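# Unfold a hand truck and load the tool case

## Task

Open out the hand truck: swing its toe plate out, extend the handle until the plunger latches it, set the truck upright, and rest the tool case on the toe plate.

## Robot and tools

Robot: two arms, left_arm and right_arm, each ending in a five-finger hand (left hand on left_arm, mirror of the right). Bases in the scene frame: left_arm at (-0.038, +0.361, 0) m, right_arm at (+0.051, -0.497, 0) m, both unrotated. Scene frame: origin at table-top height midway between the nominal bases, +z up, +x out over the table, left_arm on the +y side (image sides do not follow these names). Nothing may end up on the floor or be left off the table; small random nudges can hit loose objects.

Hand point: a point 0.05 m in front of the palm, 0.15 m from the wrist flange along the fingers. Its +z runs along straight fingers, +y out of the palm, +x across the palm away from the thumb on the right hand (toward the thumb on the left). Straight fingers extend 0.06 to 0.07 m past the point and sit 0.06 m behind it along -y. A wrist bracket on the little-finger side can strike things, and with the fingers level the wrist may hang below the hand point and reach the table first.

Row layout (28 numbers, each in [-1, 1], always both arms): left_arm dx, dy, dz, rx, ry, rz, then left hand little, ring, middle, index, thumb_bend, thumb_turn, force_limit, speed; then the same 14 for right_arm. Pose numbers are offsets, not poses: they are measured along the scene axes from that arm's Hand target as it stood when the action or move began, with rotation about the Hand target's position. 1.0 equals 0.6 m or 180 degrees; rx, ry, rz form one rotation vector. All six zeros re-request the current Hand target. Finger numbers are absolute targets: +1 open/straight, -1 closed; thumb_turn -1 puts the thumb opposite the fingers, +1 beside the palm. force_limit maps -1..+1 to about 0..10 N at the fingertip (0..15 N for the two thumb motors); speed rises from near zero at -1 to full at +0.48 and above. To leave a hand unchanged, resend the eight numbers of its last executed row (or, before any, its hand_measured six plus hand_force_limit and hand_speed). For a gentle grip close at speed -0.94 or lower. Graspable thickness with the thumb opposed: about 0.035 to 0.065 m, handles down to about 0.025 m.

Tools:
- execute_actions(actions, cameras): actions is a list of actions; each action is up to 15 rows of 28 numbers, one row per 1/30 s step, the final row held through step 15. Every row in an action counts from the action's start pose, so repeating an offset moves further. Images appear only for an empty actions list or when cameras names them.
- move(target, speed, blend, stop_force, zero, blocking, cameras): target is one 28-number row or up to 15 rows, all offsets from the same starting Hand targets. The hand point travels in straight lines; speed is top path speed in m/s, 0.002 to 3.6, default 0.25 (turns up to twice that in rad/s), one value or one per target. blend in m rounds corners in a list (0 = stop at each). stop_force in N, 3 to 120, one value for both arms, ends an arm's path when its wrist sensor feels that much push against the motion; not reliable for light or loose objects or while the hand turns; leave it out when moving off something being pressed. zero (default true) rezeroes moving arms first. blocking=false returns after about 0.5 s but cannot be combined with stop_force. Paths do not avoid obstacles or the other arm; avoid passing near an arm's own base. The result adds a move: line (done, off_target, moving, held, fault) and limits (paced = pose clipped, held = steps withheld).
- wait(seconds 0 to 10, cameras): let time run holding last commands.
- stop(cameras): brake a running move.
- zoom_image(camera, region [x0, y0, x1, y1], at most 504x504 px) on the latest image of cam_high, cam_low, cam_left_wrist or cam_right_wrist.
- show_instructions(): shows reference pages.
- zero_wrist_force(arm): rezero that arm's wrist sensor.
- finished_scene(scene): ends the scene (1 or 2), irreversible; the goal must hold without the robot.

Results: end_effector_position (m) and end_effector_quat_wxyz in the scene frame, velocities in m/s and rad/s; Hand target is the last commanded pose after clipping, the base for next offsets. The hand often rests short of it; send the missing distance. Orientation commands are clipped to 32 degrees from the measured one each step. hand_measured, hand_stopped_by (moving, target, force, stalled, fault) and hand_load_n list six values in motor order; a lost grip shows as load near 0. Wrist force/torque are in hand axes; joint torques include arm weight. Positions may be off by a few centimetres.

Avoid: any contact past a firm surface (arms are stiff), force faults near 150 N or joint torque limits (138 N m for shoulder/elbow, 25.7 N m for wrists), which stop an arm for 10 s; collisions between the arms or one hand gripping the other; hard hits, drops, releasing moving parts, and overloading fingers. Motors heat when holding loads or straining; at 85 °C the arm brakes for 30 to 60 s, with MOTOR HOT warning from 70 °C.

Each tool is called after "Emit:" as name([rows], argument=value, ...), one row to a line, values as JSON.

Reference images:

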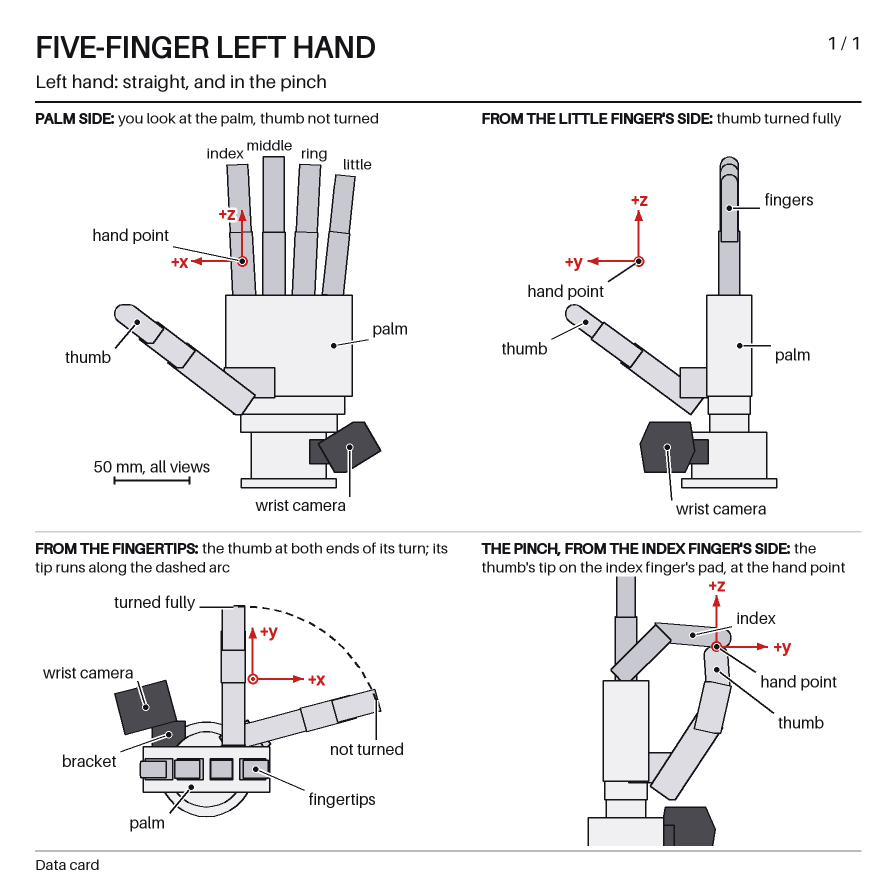

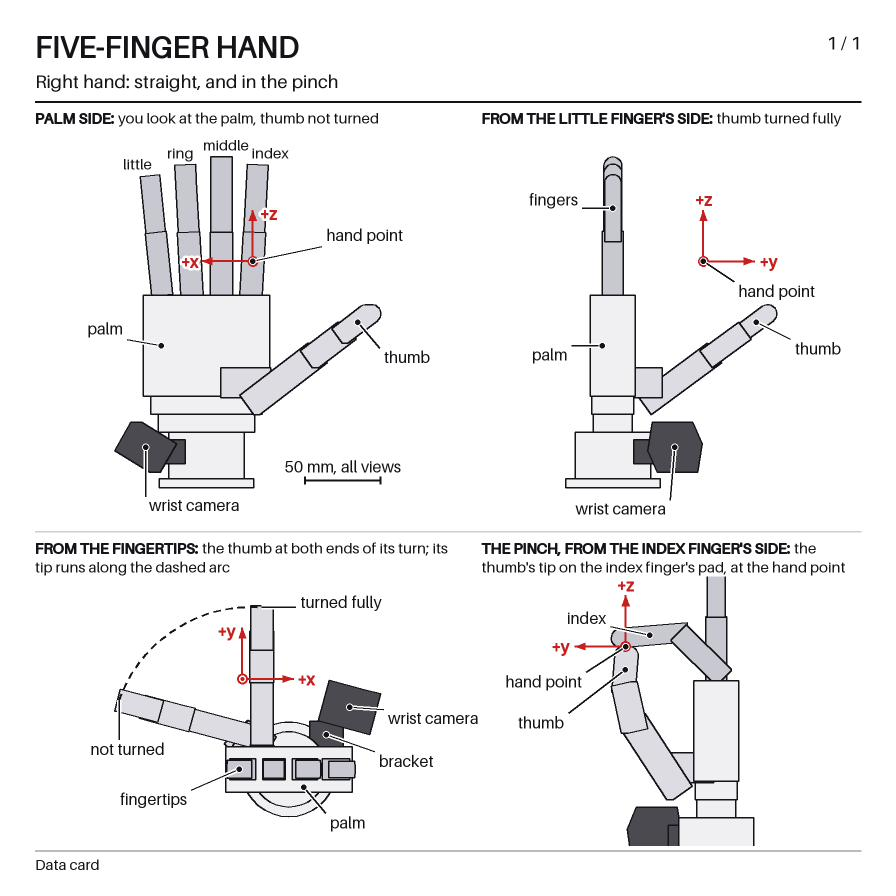

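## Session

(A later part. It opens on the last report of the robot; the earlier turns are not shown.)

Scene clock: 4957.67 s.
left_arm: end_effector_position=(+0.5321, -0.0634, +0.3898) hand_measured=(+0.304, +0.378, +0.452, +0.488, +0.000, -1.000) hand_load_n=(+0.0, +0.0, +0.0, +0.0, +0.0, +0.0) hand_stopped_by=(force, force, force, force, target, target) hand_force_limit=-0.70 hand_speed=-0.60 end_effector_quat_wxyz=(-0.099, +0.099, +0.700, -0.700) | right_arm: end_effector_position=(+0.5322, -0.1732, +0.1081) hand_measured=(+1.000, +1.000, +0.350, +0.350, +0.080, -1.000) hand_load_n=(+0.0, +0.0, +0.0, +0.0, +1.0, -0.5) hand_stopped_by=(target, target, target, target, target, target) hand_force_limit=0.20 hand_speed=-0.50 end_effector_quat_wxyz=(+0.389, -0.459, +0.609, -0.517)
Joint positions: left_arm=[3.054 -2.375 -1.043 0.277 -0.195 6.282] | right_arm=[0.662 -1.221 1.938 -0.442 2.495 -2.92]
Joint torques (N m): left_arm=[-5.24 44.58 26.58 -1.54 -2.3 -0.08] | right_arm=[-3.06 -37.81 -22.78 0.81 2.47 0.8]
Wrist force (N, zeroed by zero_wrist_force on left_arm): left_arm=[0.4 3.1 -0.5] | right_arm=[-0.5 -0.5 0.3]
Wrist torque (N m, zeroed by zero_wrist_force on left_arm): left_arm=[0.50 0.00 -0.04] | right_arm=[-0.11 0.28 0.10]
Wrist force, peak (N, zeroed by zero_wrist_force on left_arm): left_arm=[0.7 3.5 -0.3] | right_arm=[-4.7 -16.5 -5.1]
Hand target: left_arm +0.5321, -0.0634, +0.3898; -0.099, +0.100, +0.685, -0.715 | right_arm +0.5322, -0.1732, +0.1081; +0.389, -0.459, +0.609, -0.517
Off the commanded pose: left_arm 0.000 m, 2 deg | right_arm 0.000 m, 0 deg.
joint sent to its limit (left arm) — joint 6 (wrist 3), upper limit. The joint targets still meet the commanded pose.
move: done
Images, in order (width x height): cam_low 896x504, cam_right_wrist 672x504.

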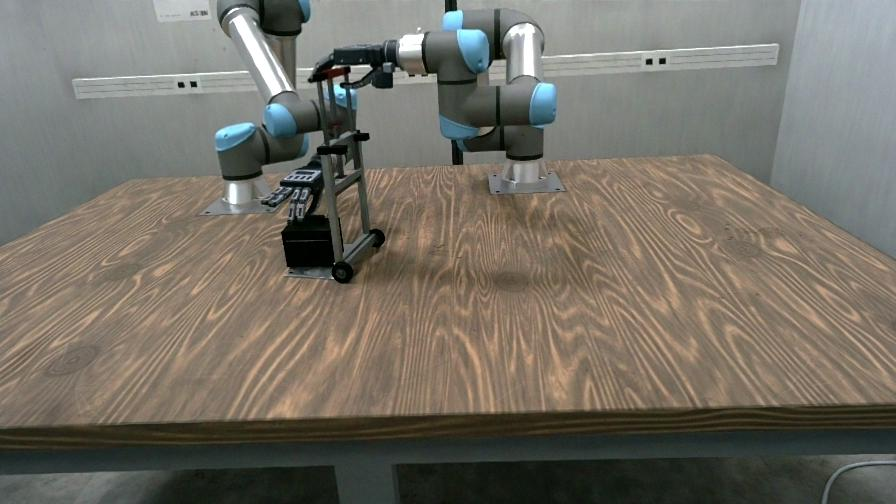

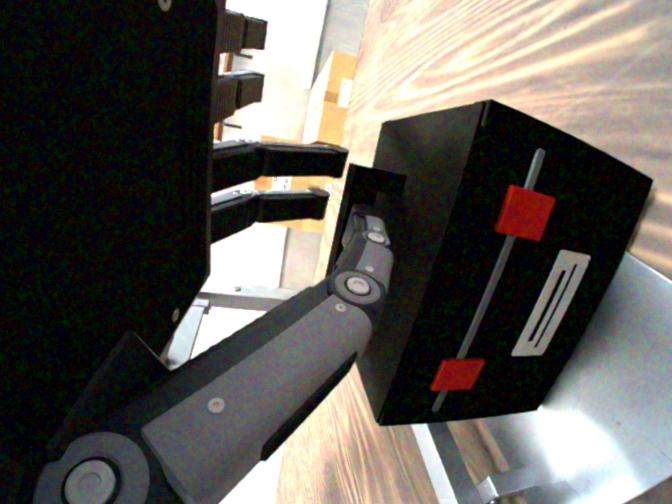

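Emit:
move([
  [0,0,0,0,0,0,-0.5,-0.5,-0.5,-0.5,0,-1,-0.7,-0.6,-0.05,-0.01,0.015,0,0,0,1,1,0.35,0.35,0.08,-1,0.2,-0.5],
  [0,0,0,0,0,0,-0.5,-0.5,-0.5,-0.5,0,-1,-0.7,-0.6,-0.1,-0.15,0.2,0,0,0,1,1,0.35,0.35,0.08,-1,0.2,-0.5],
  [0,0,0,0,0,0,-0.5,-0.5,-0.5,-0.5,0,-1,-0.7,-0.6,-0.2,-0.35,0.3,0,0,0,1,1,0.35,0.35,0.08,-1,0.2,-0.5],
], speed=[0.05,0.12,0.2], blend=[0.005,0.02,0], cameras=["all"])

Emit:
zoom_image(camera="cam_high", region=[310, 170, 450, 380])

Emit:
zoom_image(camera="cam_low", region=[240, 40, 420, 300])

Scene clock: 4972.07 s.
left_arm: end_effector_position=(+0.5321, -0.0634, +0.3898) hand_measured=(+0.304, +0.378, +0.452, +0.488, +0.000, -1.000) hand_load_n=(+0.0, +0.0, +0.0, -0.5, +0.0, +0.0) hand_stopped_by=(force, force, force, force, target, target) hand_force_limit=-0.70 hand_speed=-0.60 end_effector_quat_wxyz=(-0.099, +0.099, +0.700, -0.700) | right_arm: end_effector_position=(+0.4122, -0.3832, +0.2881) hand_measured=(+1.000, +1.000, +0.350, +0.350, +0.080, -1.000) hand_load_n=(+0.0, +0.0, +0.0, +0.0, +0.0, +0.0) hand_stopped_by=(target, target, target, target, target, target) hand_force_limit=0.20 hand_speed=-0.50 end_effector_quat_wxyz=(+0.389, -0.459, +0.609, -0.517)
Joint positions: left_arm=[3.054 -2.375 -1.043 0.277 -0.195 6.282] | right_arm=[0.124 -2.144 2.229 0.093 1.97 -3.071]
Joint torques (N m): left_arm=[-6.69 44.9 26.44 -1.42 -2.39 0.04] | right_arm=[-8.19 -6.03 -14.15 0.67 -2.35 -1.32]
Wrist force (N, zeroed by zero_wrist_force on left_arm): left_arm=[0.6 3.2 -0.6] | right_arm=[-1.0 -1.3 1.5]
Wrist torque (N m, zeroed by zero_wrist_force on left_arm): left_arm=[0.51 -0.02 -0.03] | right_arm=[-0.11 0.24 0.11]
Wrist force, peak (N, zeroed by zero_wrist_force on left_arm): left_arm=[0.6 3.7 -0.4] | right_arm=[-1.5 -1.3 1.8]
Hand target: left_arm +0.5321, -0.0634, +0.3898; -0.099, +0.100, +0.685, -0.715 | right_arm +0.4122, -0.3832, +0.2881; +0.389, -0.459, +0.609, -0.517
Off the commanded pose: left_arm 0.000 m, 2 deg | right_arm 0.000 m, 0 deg.
joint sent to its limit (left arm) — joint 6 (wrist 3), upper limit. The joint targets still meet the commanded pose.
move: done

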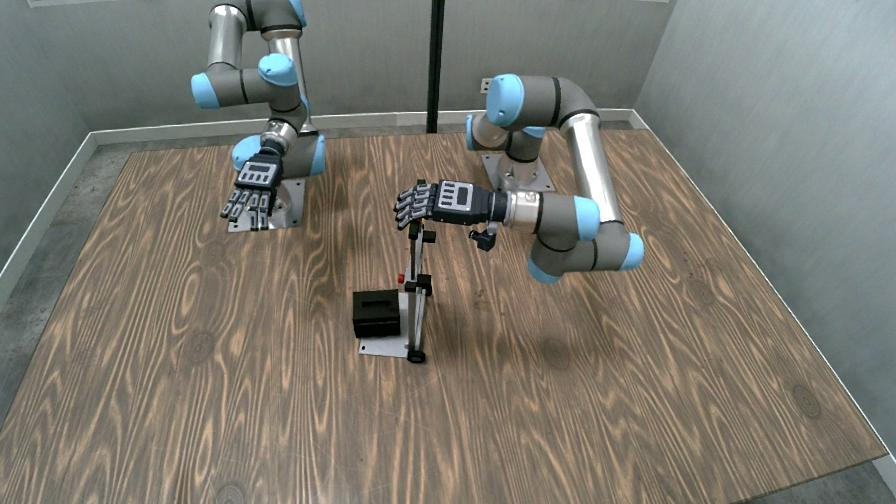

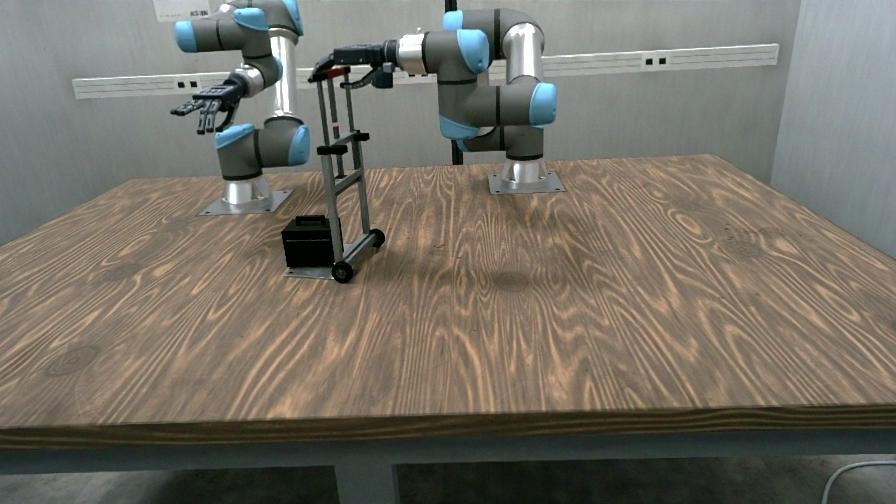

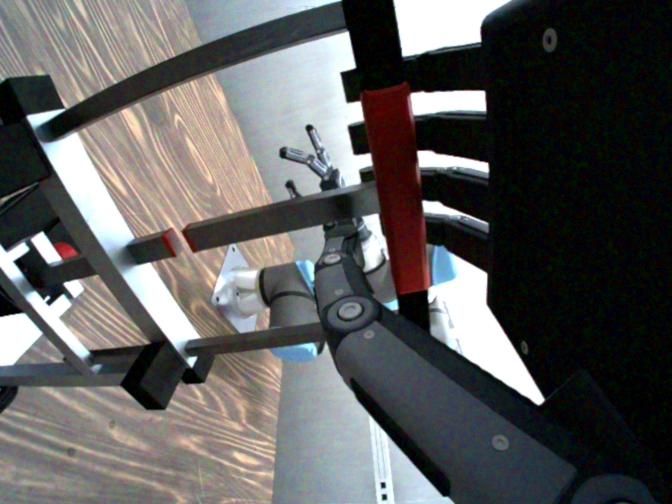

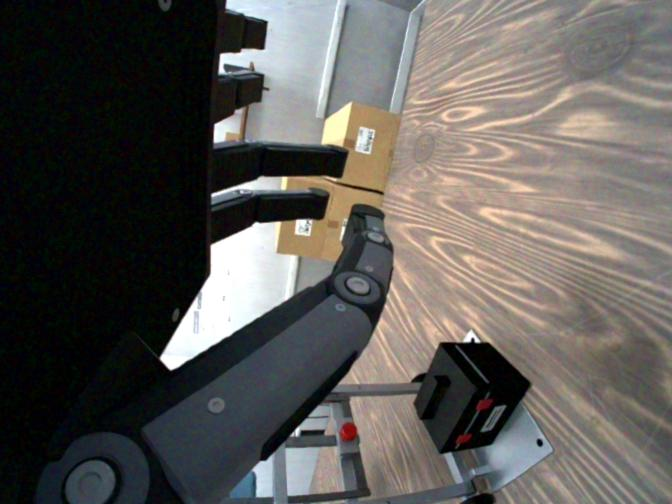

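Scaled by 2.400.

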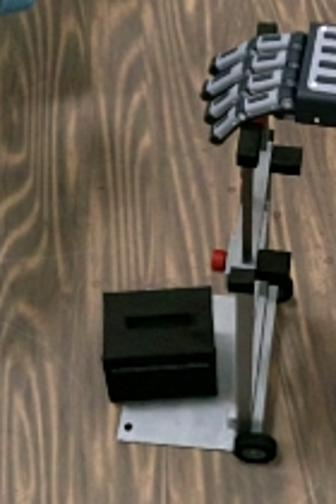

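Scaled by 1.938.

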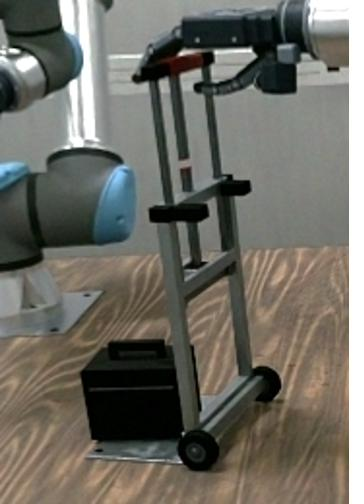

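Emit:
move([
  [0,0,0,0,0,0,0.45,0.5,0.58,0.6,0,-1,-0.7,-0.6,0,0,0,0,0,0,1,1,0.35,0.35,0.08,-1,0.2,-0.5],
], speed=0.05, cameras=["cam_left_wrist","cam_low"])

Emit:
zoom_image(camera="cam_low", region=[240, 40, 420, 300])

Scene clock: 4982.27 s.
left_arm: end_effector_position=(+0.5321, -0.0634, +0.3898) hand_measured=(+0.450, +0.500, +0.580, +0.600, +0.000, -1.000) hand_load_n=(+0.0, +0.0, +0.0, +0.0, +0.0, +0.0) hand_stopped_by=(target, target, target, target, target, target) hand_force_limit=-0.70 hand_speed=-0.60 end_effector_quat_wxyz=(-0.099, +0.099, +0.700, -0.700) | right_arm: end_effector_position=(+0.4122, -0.3832, +0.2881) hand_measured=(+1.000, +1.000, +0.350, +0.350, +0.080, -1.000) hand_load_n=(+0.0, +0.0, +0.0, +0.0, +0.5, +0.0) hand_stopped_by=(target, target, target, target, target, target) hand_force_limit=0.20 hand_speed=-0.50 end_effector_quat_wxyz=(+0.389, -0.459, +0.609, -0.517)
Joint positions: left_arm=[3.054 -2.375 -1.043 0.277 -0.195 6.282] | right_arm=[0.124 -2.145 2.229 0.094 1.969 -3.071]
Joint torques (N m): left_arm=[-6.54 44.97 26.63 -1.4 -2.39 0.15] | right_arm=[-8.71 -5.38 -14.87 0.54 -2.32 -1.33]
Wrist force (N, zeroed by zero_wrist_force on left_arm): left_arm=[0.8 3.3 -0.5] | right_arm=[-1.0 -1.0 1.5]
Wrist torque (N m, zeroed by zero_wrist_force on left_arm): left_arm=[0.52 -0.05 -0.03] | right_arm=[-0.07 0.24 0.12]
Wrist force, peak (N, zeroed by zero_wrist_force on left_arm): left_arm=[0.7 3.7 -0.4] | right_arm=[-1.2 -1.3 1.6]
Hand target: left_arm +0.5321, -0.0634, +0.3898; -0.099, +0.100, +0.685, -0.715 | right_arm +0.4122, -0.3832, +0.2881; +0.389, -0.459, +0.609, -0.517
Off the commanded pose: left_arm 0.000 m, 2 deg | right_arm 0.000 m, 0 deg.
joint sent to its limit (left arm) — joint 6 (wrist 3), upper limit. The joint targets still meet the commanded pose.
move: done
Images, in order (width x height): cam_low 896x504, cam_left_wrist 672x504.

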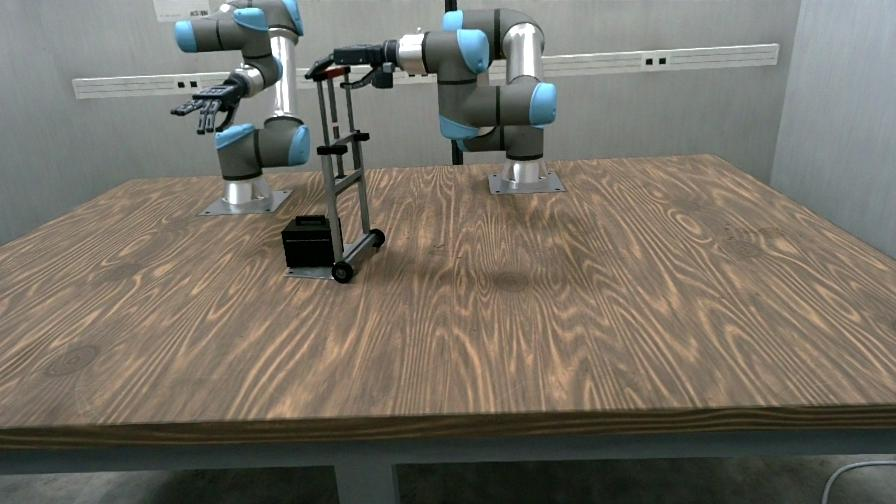

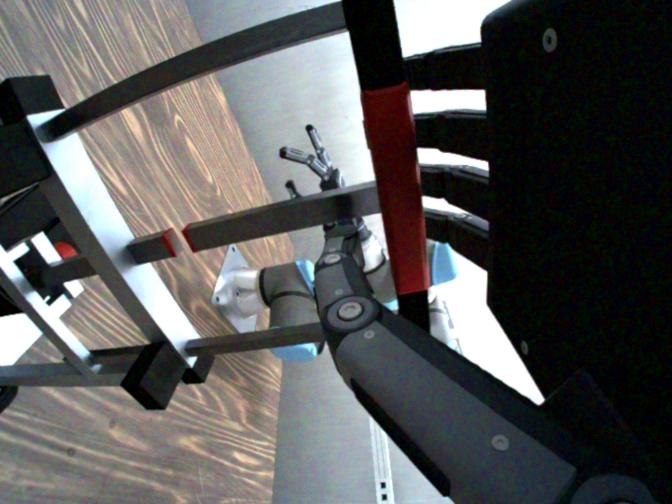

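Scaled by 1.938.

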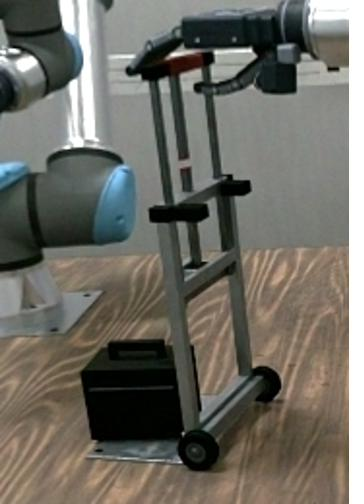

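Emit:
move([
  [0,0,0,0,0,0,1,1,1,1,1,-1,-0.7,-0.6,0,0,0,0,0,0,1,1,0.35,0.35,0.08,-1,0.2,-0.5],
], speed=0.05)

Emit:
move([
  [0,0,0,0,0,0,1,1,1,1,1,1,-0.7,-0.5,0,0,0,0,0,0,1,1,0.35,0.35,0.08,-1,0.2,-0.5],
], speed=0.05, cameras=["cam_left_wrist","cam_low"])

Emit:
zoom_image(camera="cam_low", region=[240, 40, 420, 300])

Scene clock: 4995.37 s.
left_arm: end_effector_position=(+0.5321, -0.0634, +0.3898) hand_measured=(+1.000, +1.000, +1.000, +1.000, +1.000, -1.000) hand_load_n=(+0.0, +0.0, +0.0, +0.0, +0.0, +0.0) hand_stopped_by=(target, target, target, target, target, target) hand_force_limit=-0.70 hand_speed=-0.60 end_effector_quat_wxyz=(-0.099, +0.099, +0.700, -0.700) | right_arm: end_effector_position=(+0.4122, -0.3832, +0.2881) hand_measured=(+1.000, +1.000, +0.350, +0.350, +0.080, -1.000) hand_load_n=(+0.0, +0.0, +0.0, +0.0, +0.5, +0.0) hand_stopped_by=(target, target, target, target, target, target) hand_force_limit=0.20 hand_speed=-0.50 end_effector_quat_wxyz=(+0.389, -0.459, +0.609, -0.517)
Joint positions: left_arm=[3.054 -2.375 -1.043 0.277 -0.195 6.282] | right_arm=[0.124 -2.145 2.229 0.094 1.969 -3.071]
Joint torques (N m): left_arm=[-7.19 45.11 26.39 -1.44 -2.41 0.17] | right_arm=[-8.32 -5.91 -14.68 0.6 -2.37 -1.27]
Wrist force (N, zeroed by zero_wrist_force on left_arm): left_arm=[0.5 3.4 -0.4] | right_arm=[-1.3 -1.0 1.7]
Wrist torque (N m, zeroed by zero_wrist_force on left_arm): left_arm=[0.54 -0.01 -0.04] | right_arm=[-0.07 0.27 0.11]
Wrist force, peak (N, zeroed by zero_wrist_force on left_arm): left_arm=[0.7 3.6 -0.7] | right_arm=[-1.0 -1.4 1.6]
Hand target: left_arm +0.5321, -0.0634, +0.3898; -0.099, +0.100, +0.685, -0.715 | right_arm +0.4122, -0.3832, +0.2881; +0.389, -0.459, +0.609, -0.517
Off the commanded pose: left_arm 0.000 m, 2 deg | right_arm 0.000 m, 0 deg.
joint sent to its limit (left arm) — joint 6 (wrist 3), upper limit. The joint targets still meet the commanded pose.
move: done

Scene clock: 4997.70 s.
left_arm: end_effector_position=(+0.5321, -0.0634, +0.3898) hand_measured=(+1.000, +1.000, +1.000, +1.000, +1.000, +1.000) hand_load_n=(-0.5, +0.0, +0.0, +0.0, +0.0, +0.0) hand_stopped_by=(target, target, target, target, target, target) hand_force_limit=-0.70 hand_speed=-0.50 end_effector_quat_wxyz=(-0.099, +0.099, +0.700, -0.700) | right_arm: end_effector_position=(+0.4122, -0.3832, +0.2881) hand_measured=(+1.000, +1.000, +0.350, +0.350, +0.080, -1.000) hand_load_n=(+0.0, +0.0, +0.0, +0.0, +0.0, +0.0) hand_stopped_by=(target, target, target, target, target, target) hand_force_limit=0.20 hand_speed=-0.50 end_effector_quat_wxyz=(+0.389, -0.459, +0.609, -0.517)
Joint positions: left_arm=[3.054 -2.375 -1.043 0.277 -0.195 6.282] | right_arm=[0.124 -2.145 2.229 0.094 1.969 -3.071]
Joint torques (N m): left_arm=[-8.19 44.45 26.27 -1.34 -2.32 0.04] | right_arm=[-9 -5.03 -14.26 0.5 -2.31 -1.22]
Wrist force (N, zeroed by zero_wrist_force on left_arm): left_arm=[0.3 3.3 -0.6] | right_arm=[-1.1 -1.0 1.5]
Wrist torque (N m, zeroed by zero_wrist_force on left_arm): left_arm=[0.52 0.02 -0.04] | right_arm=[-0.06 0.26 0.12]
Wrist force, peak (N, zeroed by zero_wrist_force on left_arm): left_arm=[0.8 3.6 -0.4] | right_arm=[-1.0 -1.0 1.8]
Hand target: left_arm +0.5321, -0.0634, +0.3898; -0.099, +0.100, +0.685, -0.715 | right_arm +0.4122, -0.3832, +0.2881; +0.389, -0.459, +0.609, -0.517
Off the commanded pose: left_arm 0.000 m, 2 deg | right_arm 0.000 m, 0 deg.
joint sent to its limit (left arm) — joint 6 (wrist 3), upper limit. The joint targets still meet the commanded pose.
move: done
Images, in order (width x height): cam_low 896x504, cam_left_wrist 672x504.

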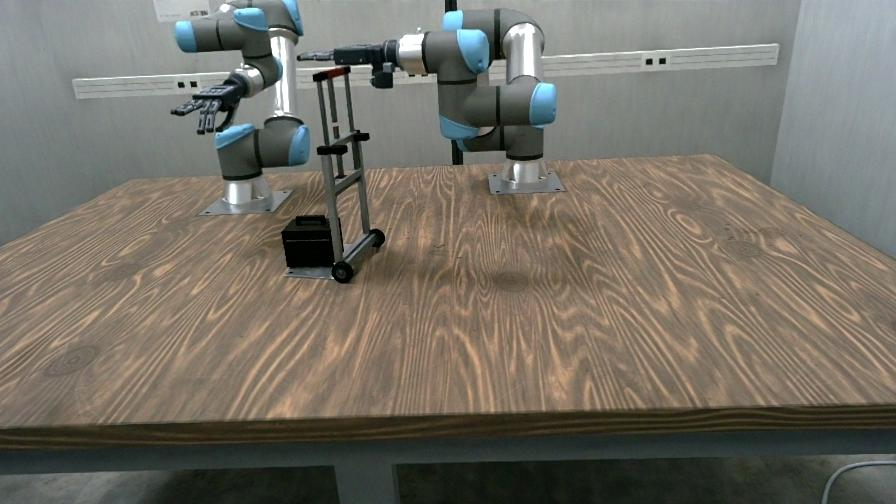

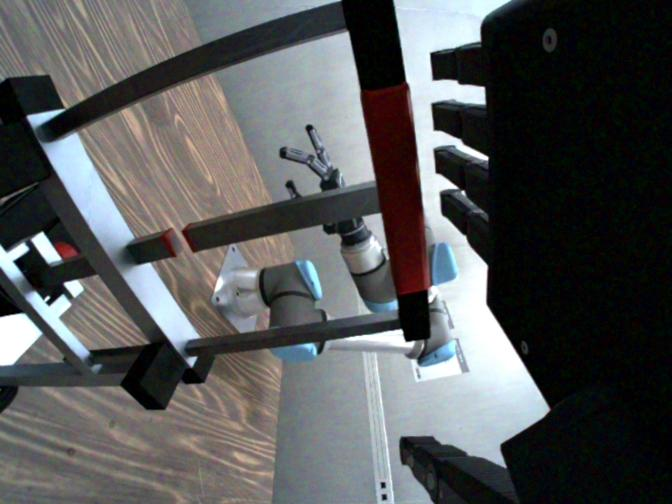

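Scaled by 1.938.

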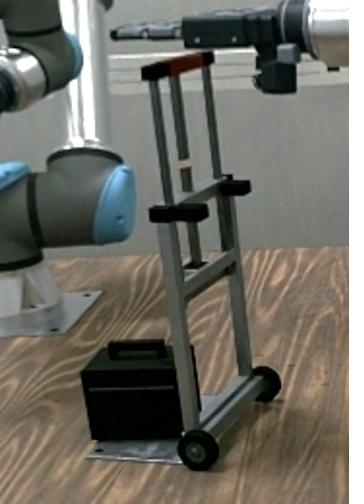

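Emit:
move([
  [0,0,0.03,0,0,0,1,1,1,1,1,1,-0.7,-0.5,0,0,0,0,0,0,1,1,0.35,0.35,0.08,-1,0.2,-0.5],
  [0,0,0.15,0,0,0,1,1,1,1,1,1,-0.7,-0.5,0,0,0,0,0,0,1,1,0.35,0.35,0.08,-1,0.2,-0.5],
  [0,0.3,0.2,0,0,0,1,1,1,1,1,1,-0.7,-0.5,-0.1,-0.1,0.1,0,0,0,1,1,0.35,0.35,0.08,-1,0.2,-0.5],
], speed=[0.03,0.08,0.2], blend=[0.005,0.01,0], cameras=["all"])

Emit:
zoom_image(camera="cam_low", region=[240, 40, 420, 300])

Scene clock: 5007.03 s.
left_arm: end_effector_position=(+0.5321, +0.1166, +0.5098) hand_measured=(+1.000, +1.000, +1.000, +1.000, +1.000, +1.000) hand_load_n=(-0.5, +0.0, +0.0, +0.0, +0.0, +0.0) hand_stopped_by=(target, target, target, target, target, target) hand_force_limit=-0.70 hand_speed=-0.50 end_effector_quat_wxyz=(-0.103, +0.095, +0.699, -0.701) | right_arm: end_effector_position=(+0.3529, -0.4420, +0.3481) hand_measured=(+1.000, +1.000, +0.350, +0.350, +0.080, -1.000) hand_load_n=(-0.5, +0.0, +0.0, +0.0, +0.0, +0.0) hand_stopped_by=(target, target, target, target, target, target) hand_force_limit=0.20 hand_speed=-0.50 end_effector_quat_wxyz=(+0.356, -0.444, +0.622, -0.537)
Joint positions: left_arm=[3.323 -2.242 -0.968 0.058 -0.464 6.282] | right_arm=[-0.539 -2.523 2.158 0.538 1.399 -3.205]
Joint torques (N m): left_arm=[9.81 55.78 8.21 -2.75 -2.71 0.17] | right_arm=[-8.74 7.9 -29.34 0.51 -2.56 -1.27]
Wrist force (N, zeroed by zero_wrist_force on left_arm): left_arm=[0.8 3.6 -0.3] | right_arm=[-1.1 -1.0 1.5]
Wrist torque (N m, zeroed by zero_wrist_force on left_arm): left_arm=[0.59 -0.03 -0.03] | right_arm=[-0.07 0.27 0.12]
Wrist force, peak (N, zeroed by zero_wrist_force on left_arm): left_arm=[1.0 3.5 -1.4] | right_arm=[-1.2 -1.5 1.5]
Hand target: left_arm +0.5321, +0.1166, +0.5098; -0.099, +0.100, +0.685, -0.715 | right_arm +0.3522, -0.4432, +0.3481; +0.389, -0.459, +0.609, -0.517
Off the commanded pose: left_arm 0.000 m, 2 deg | right_arm 0.001 m, 5 deg.
joint sent to its limit (left arm) — joint 6 (wrist 3), upper limit. The joint targets still meet the commanded pose.
move: off_target (right_arm)

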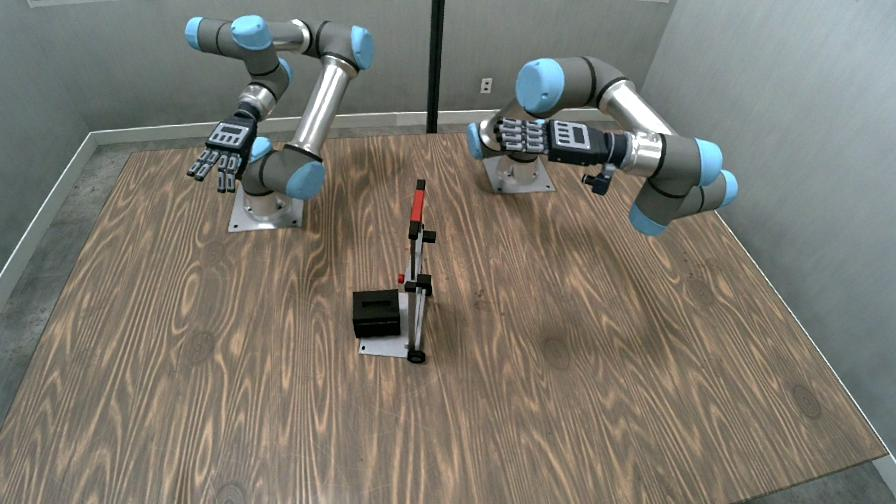

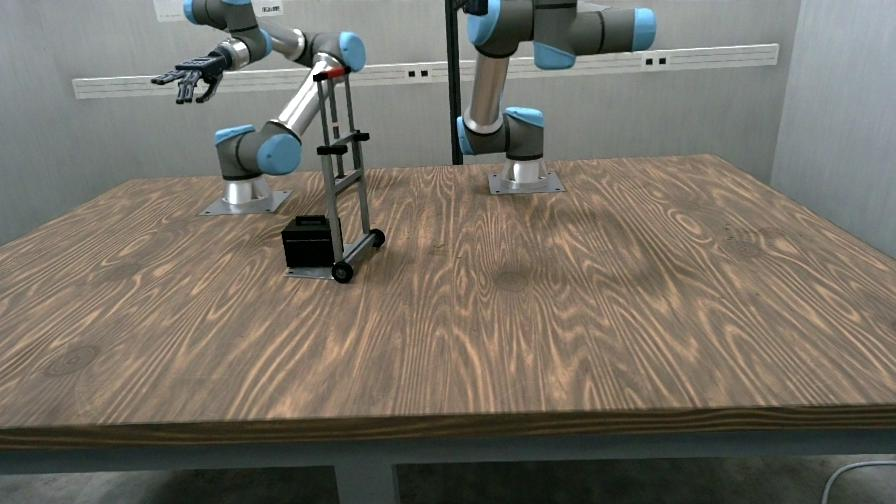

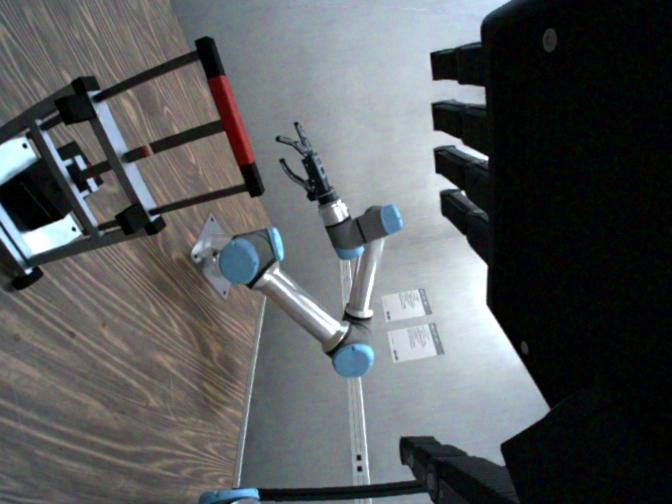

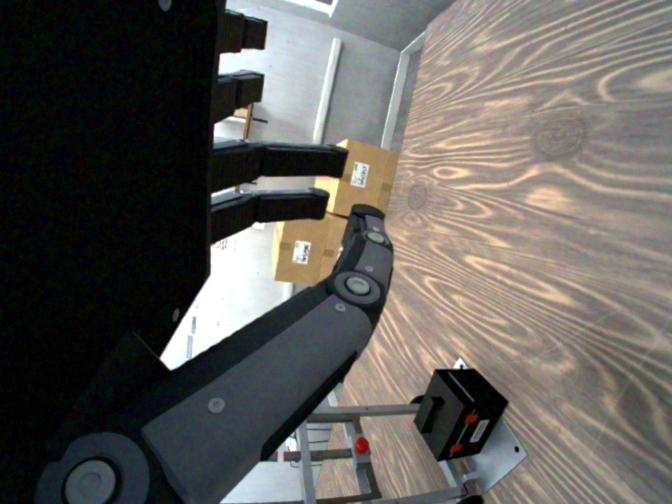

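Scaled by 1.938.

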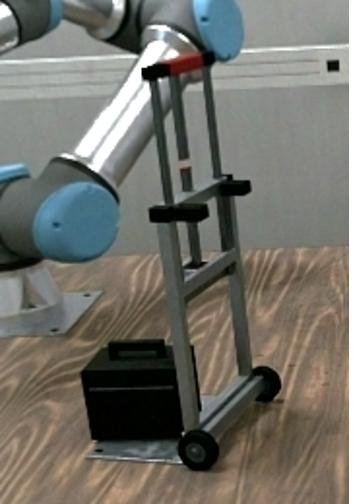

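Emit:
zoom_image(camera="cam_right_wrist", region=[390, 330, 560, 504])

Emit:
zoom_image(camera="cam_left_wrist", region=[0, 30, 290, 300])

Emit:
zoom_image(camera="cam_high", region=[330, 260, 450, 370])

Scaled by 2.897 from the camera's 672x504 image, which has a finer 960x720 frame.

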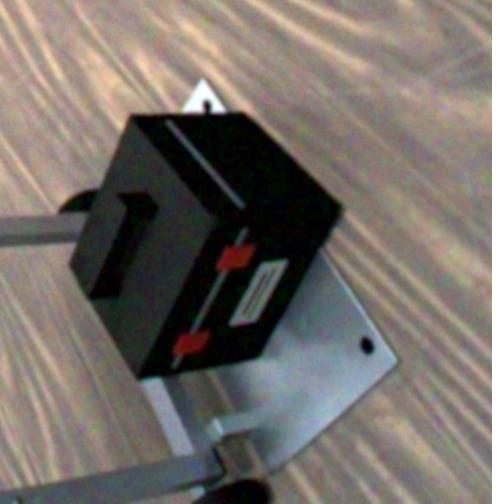

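Scaled by 1.738 from the camera's 672x504 image, which has a finer 960x720 frame.

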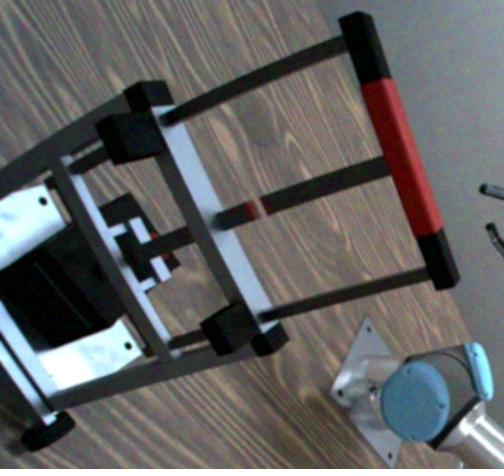

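Scaled by 4.200.

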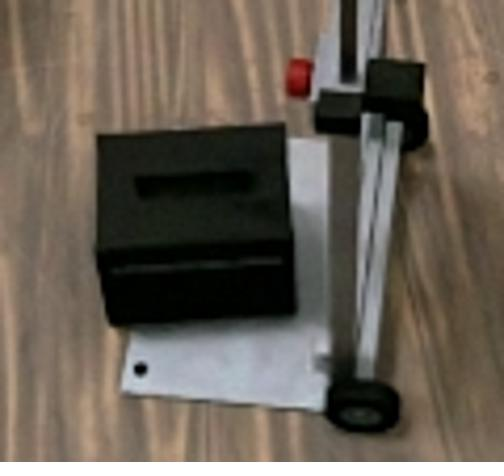

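Emit:
finished_scene(scene=1)

The scene is finished: the task was done.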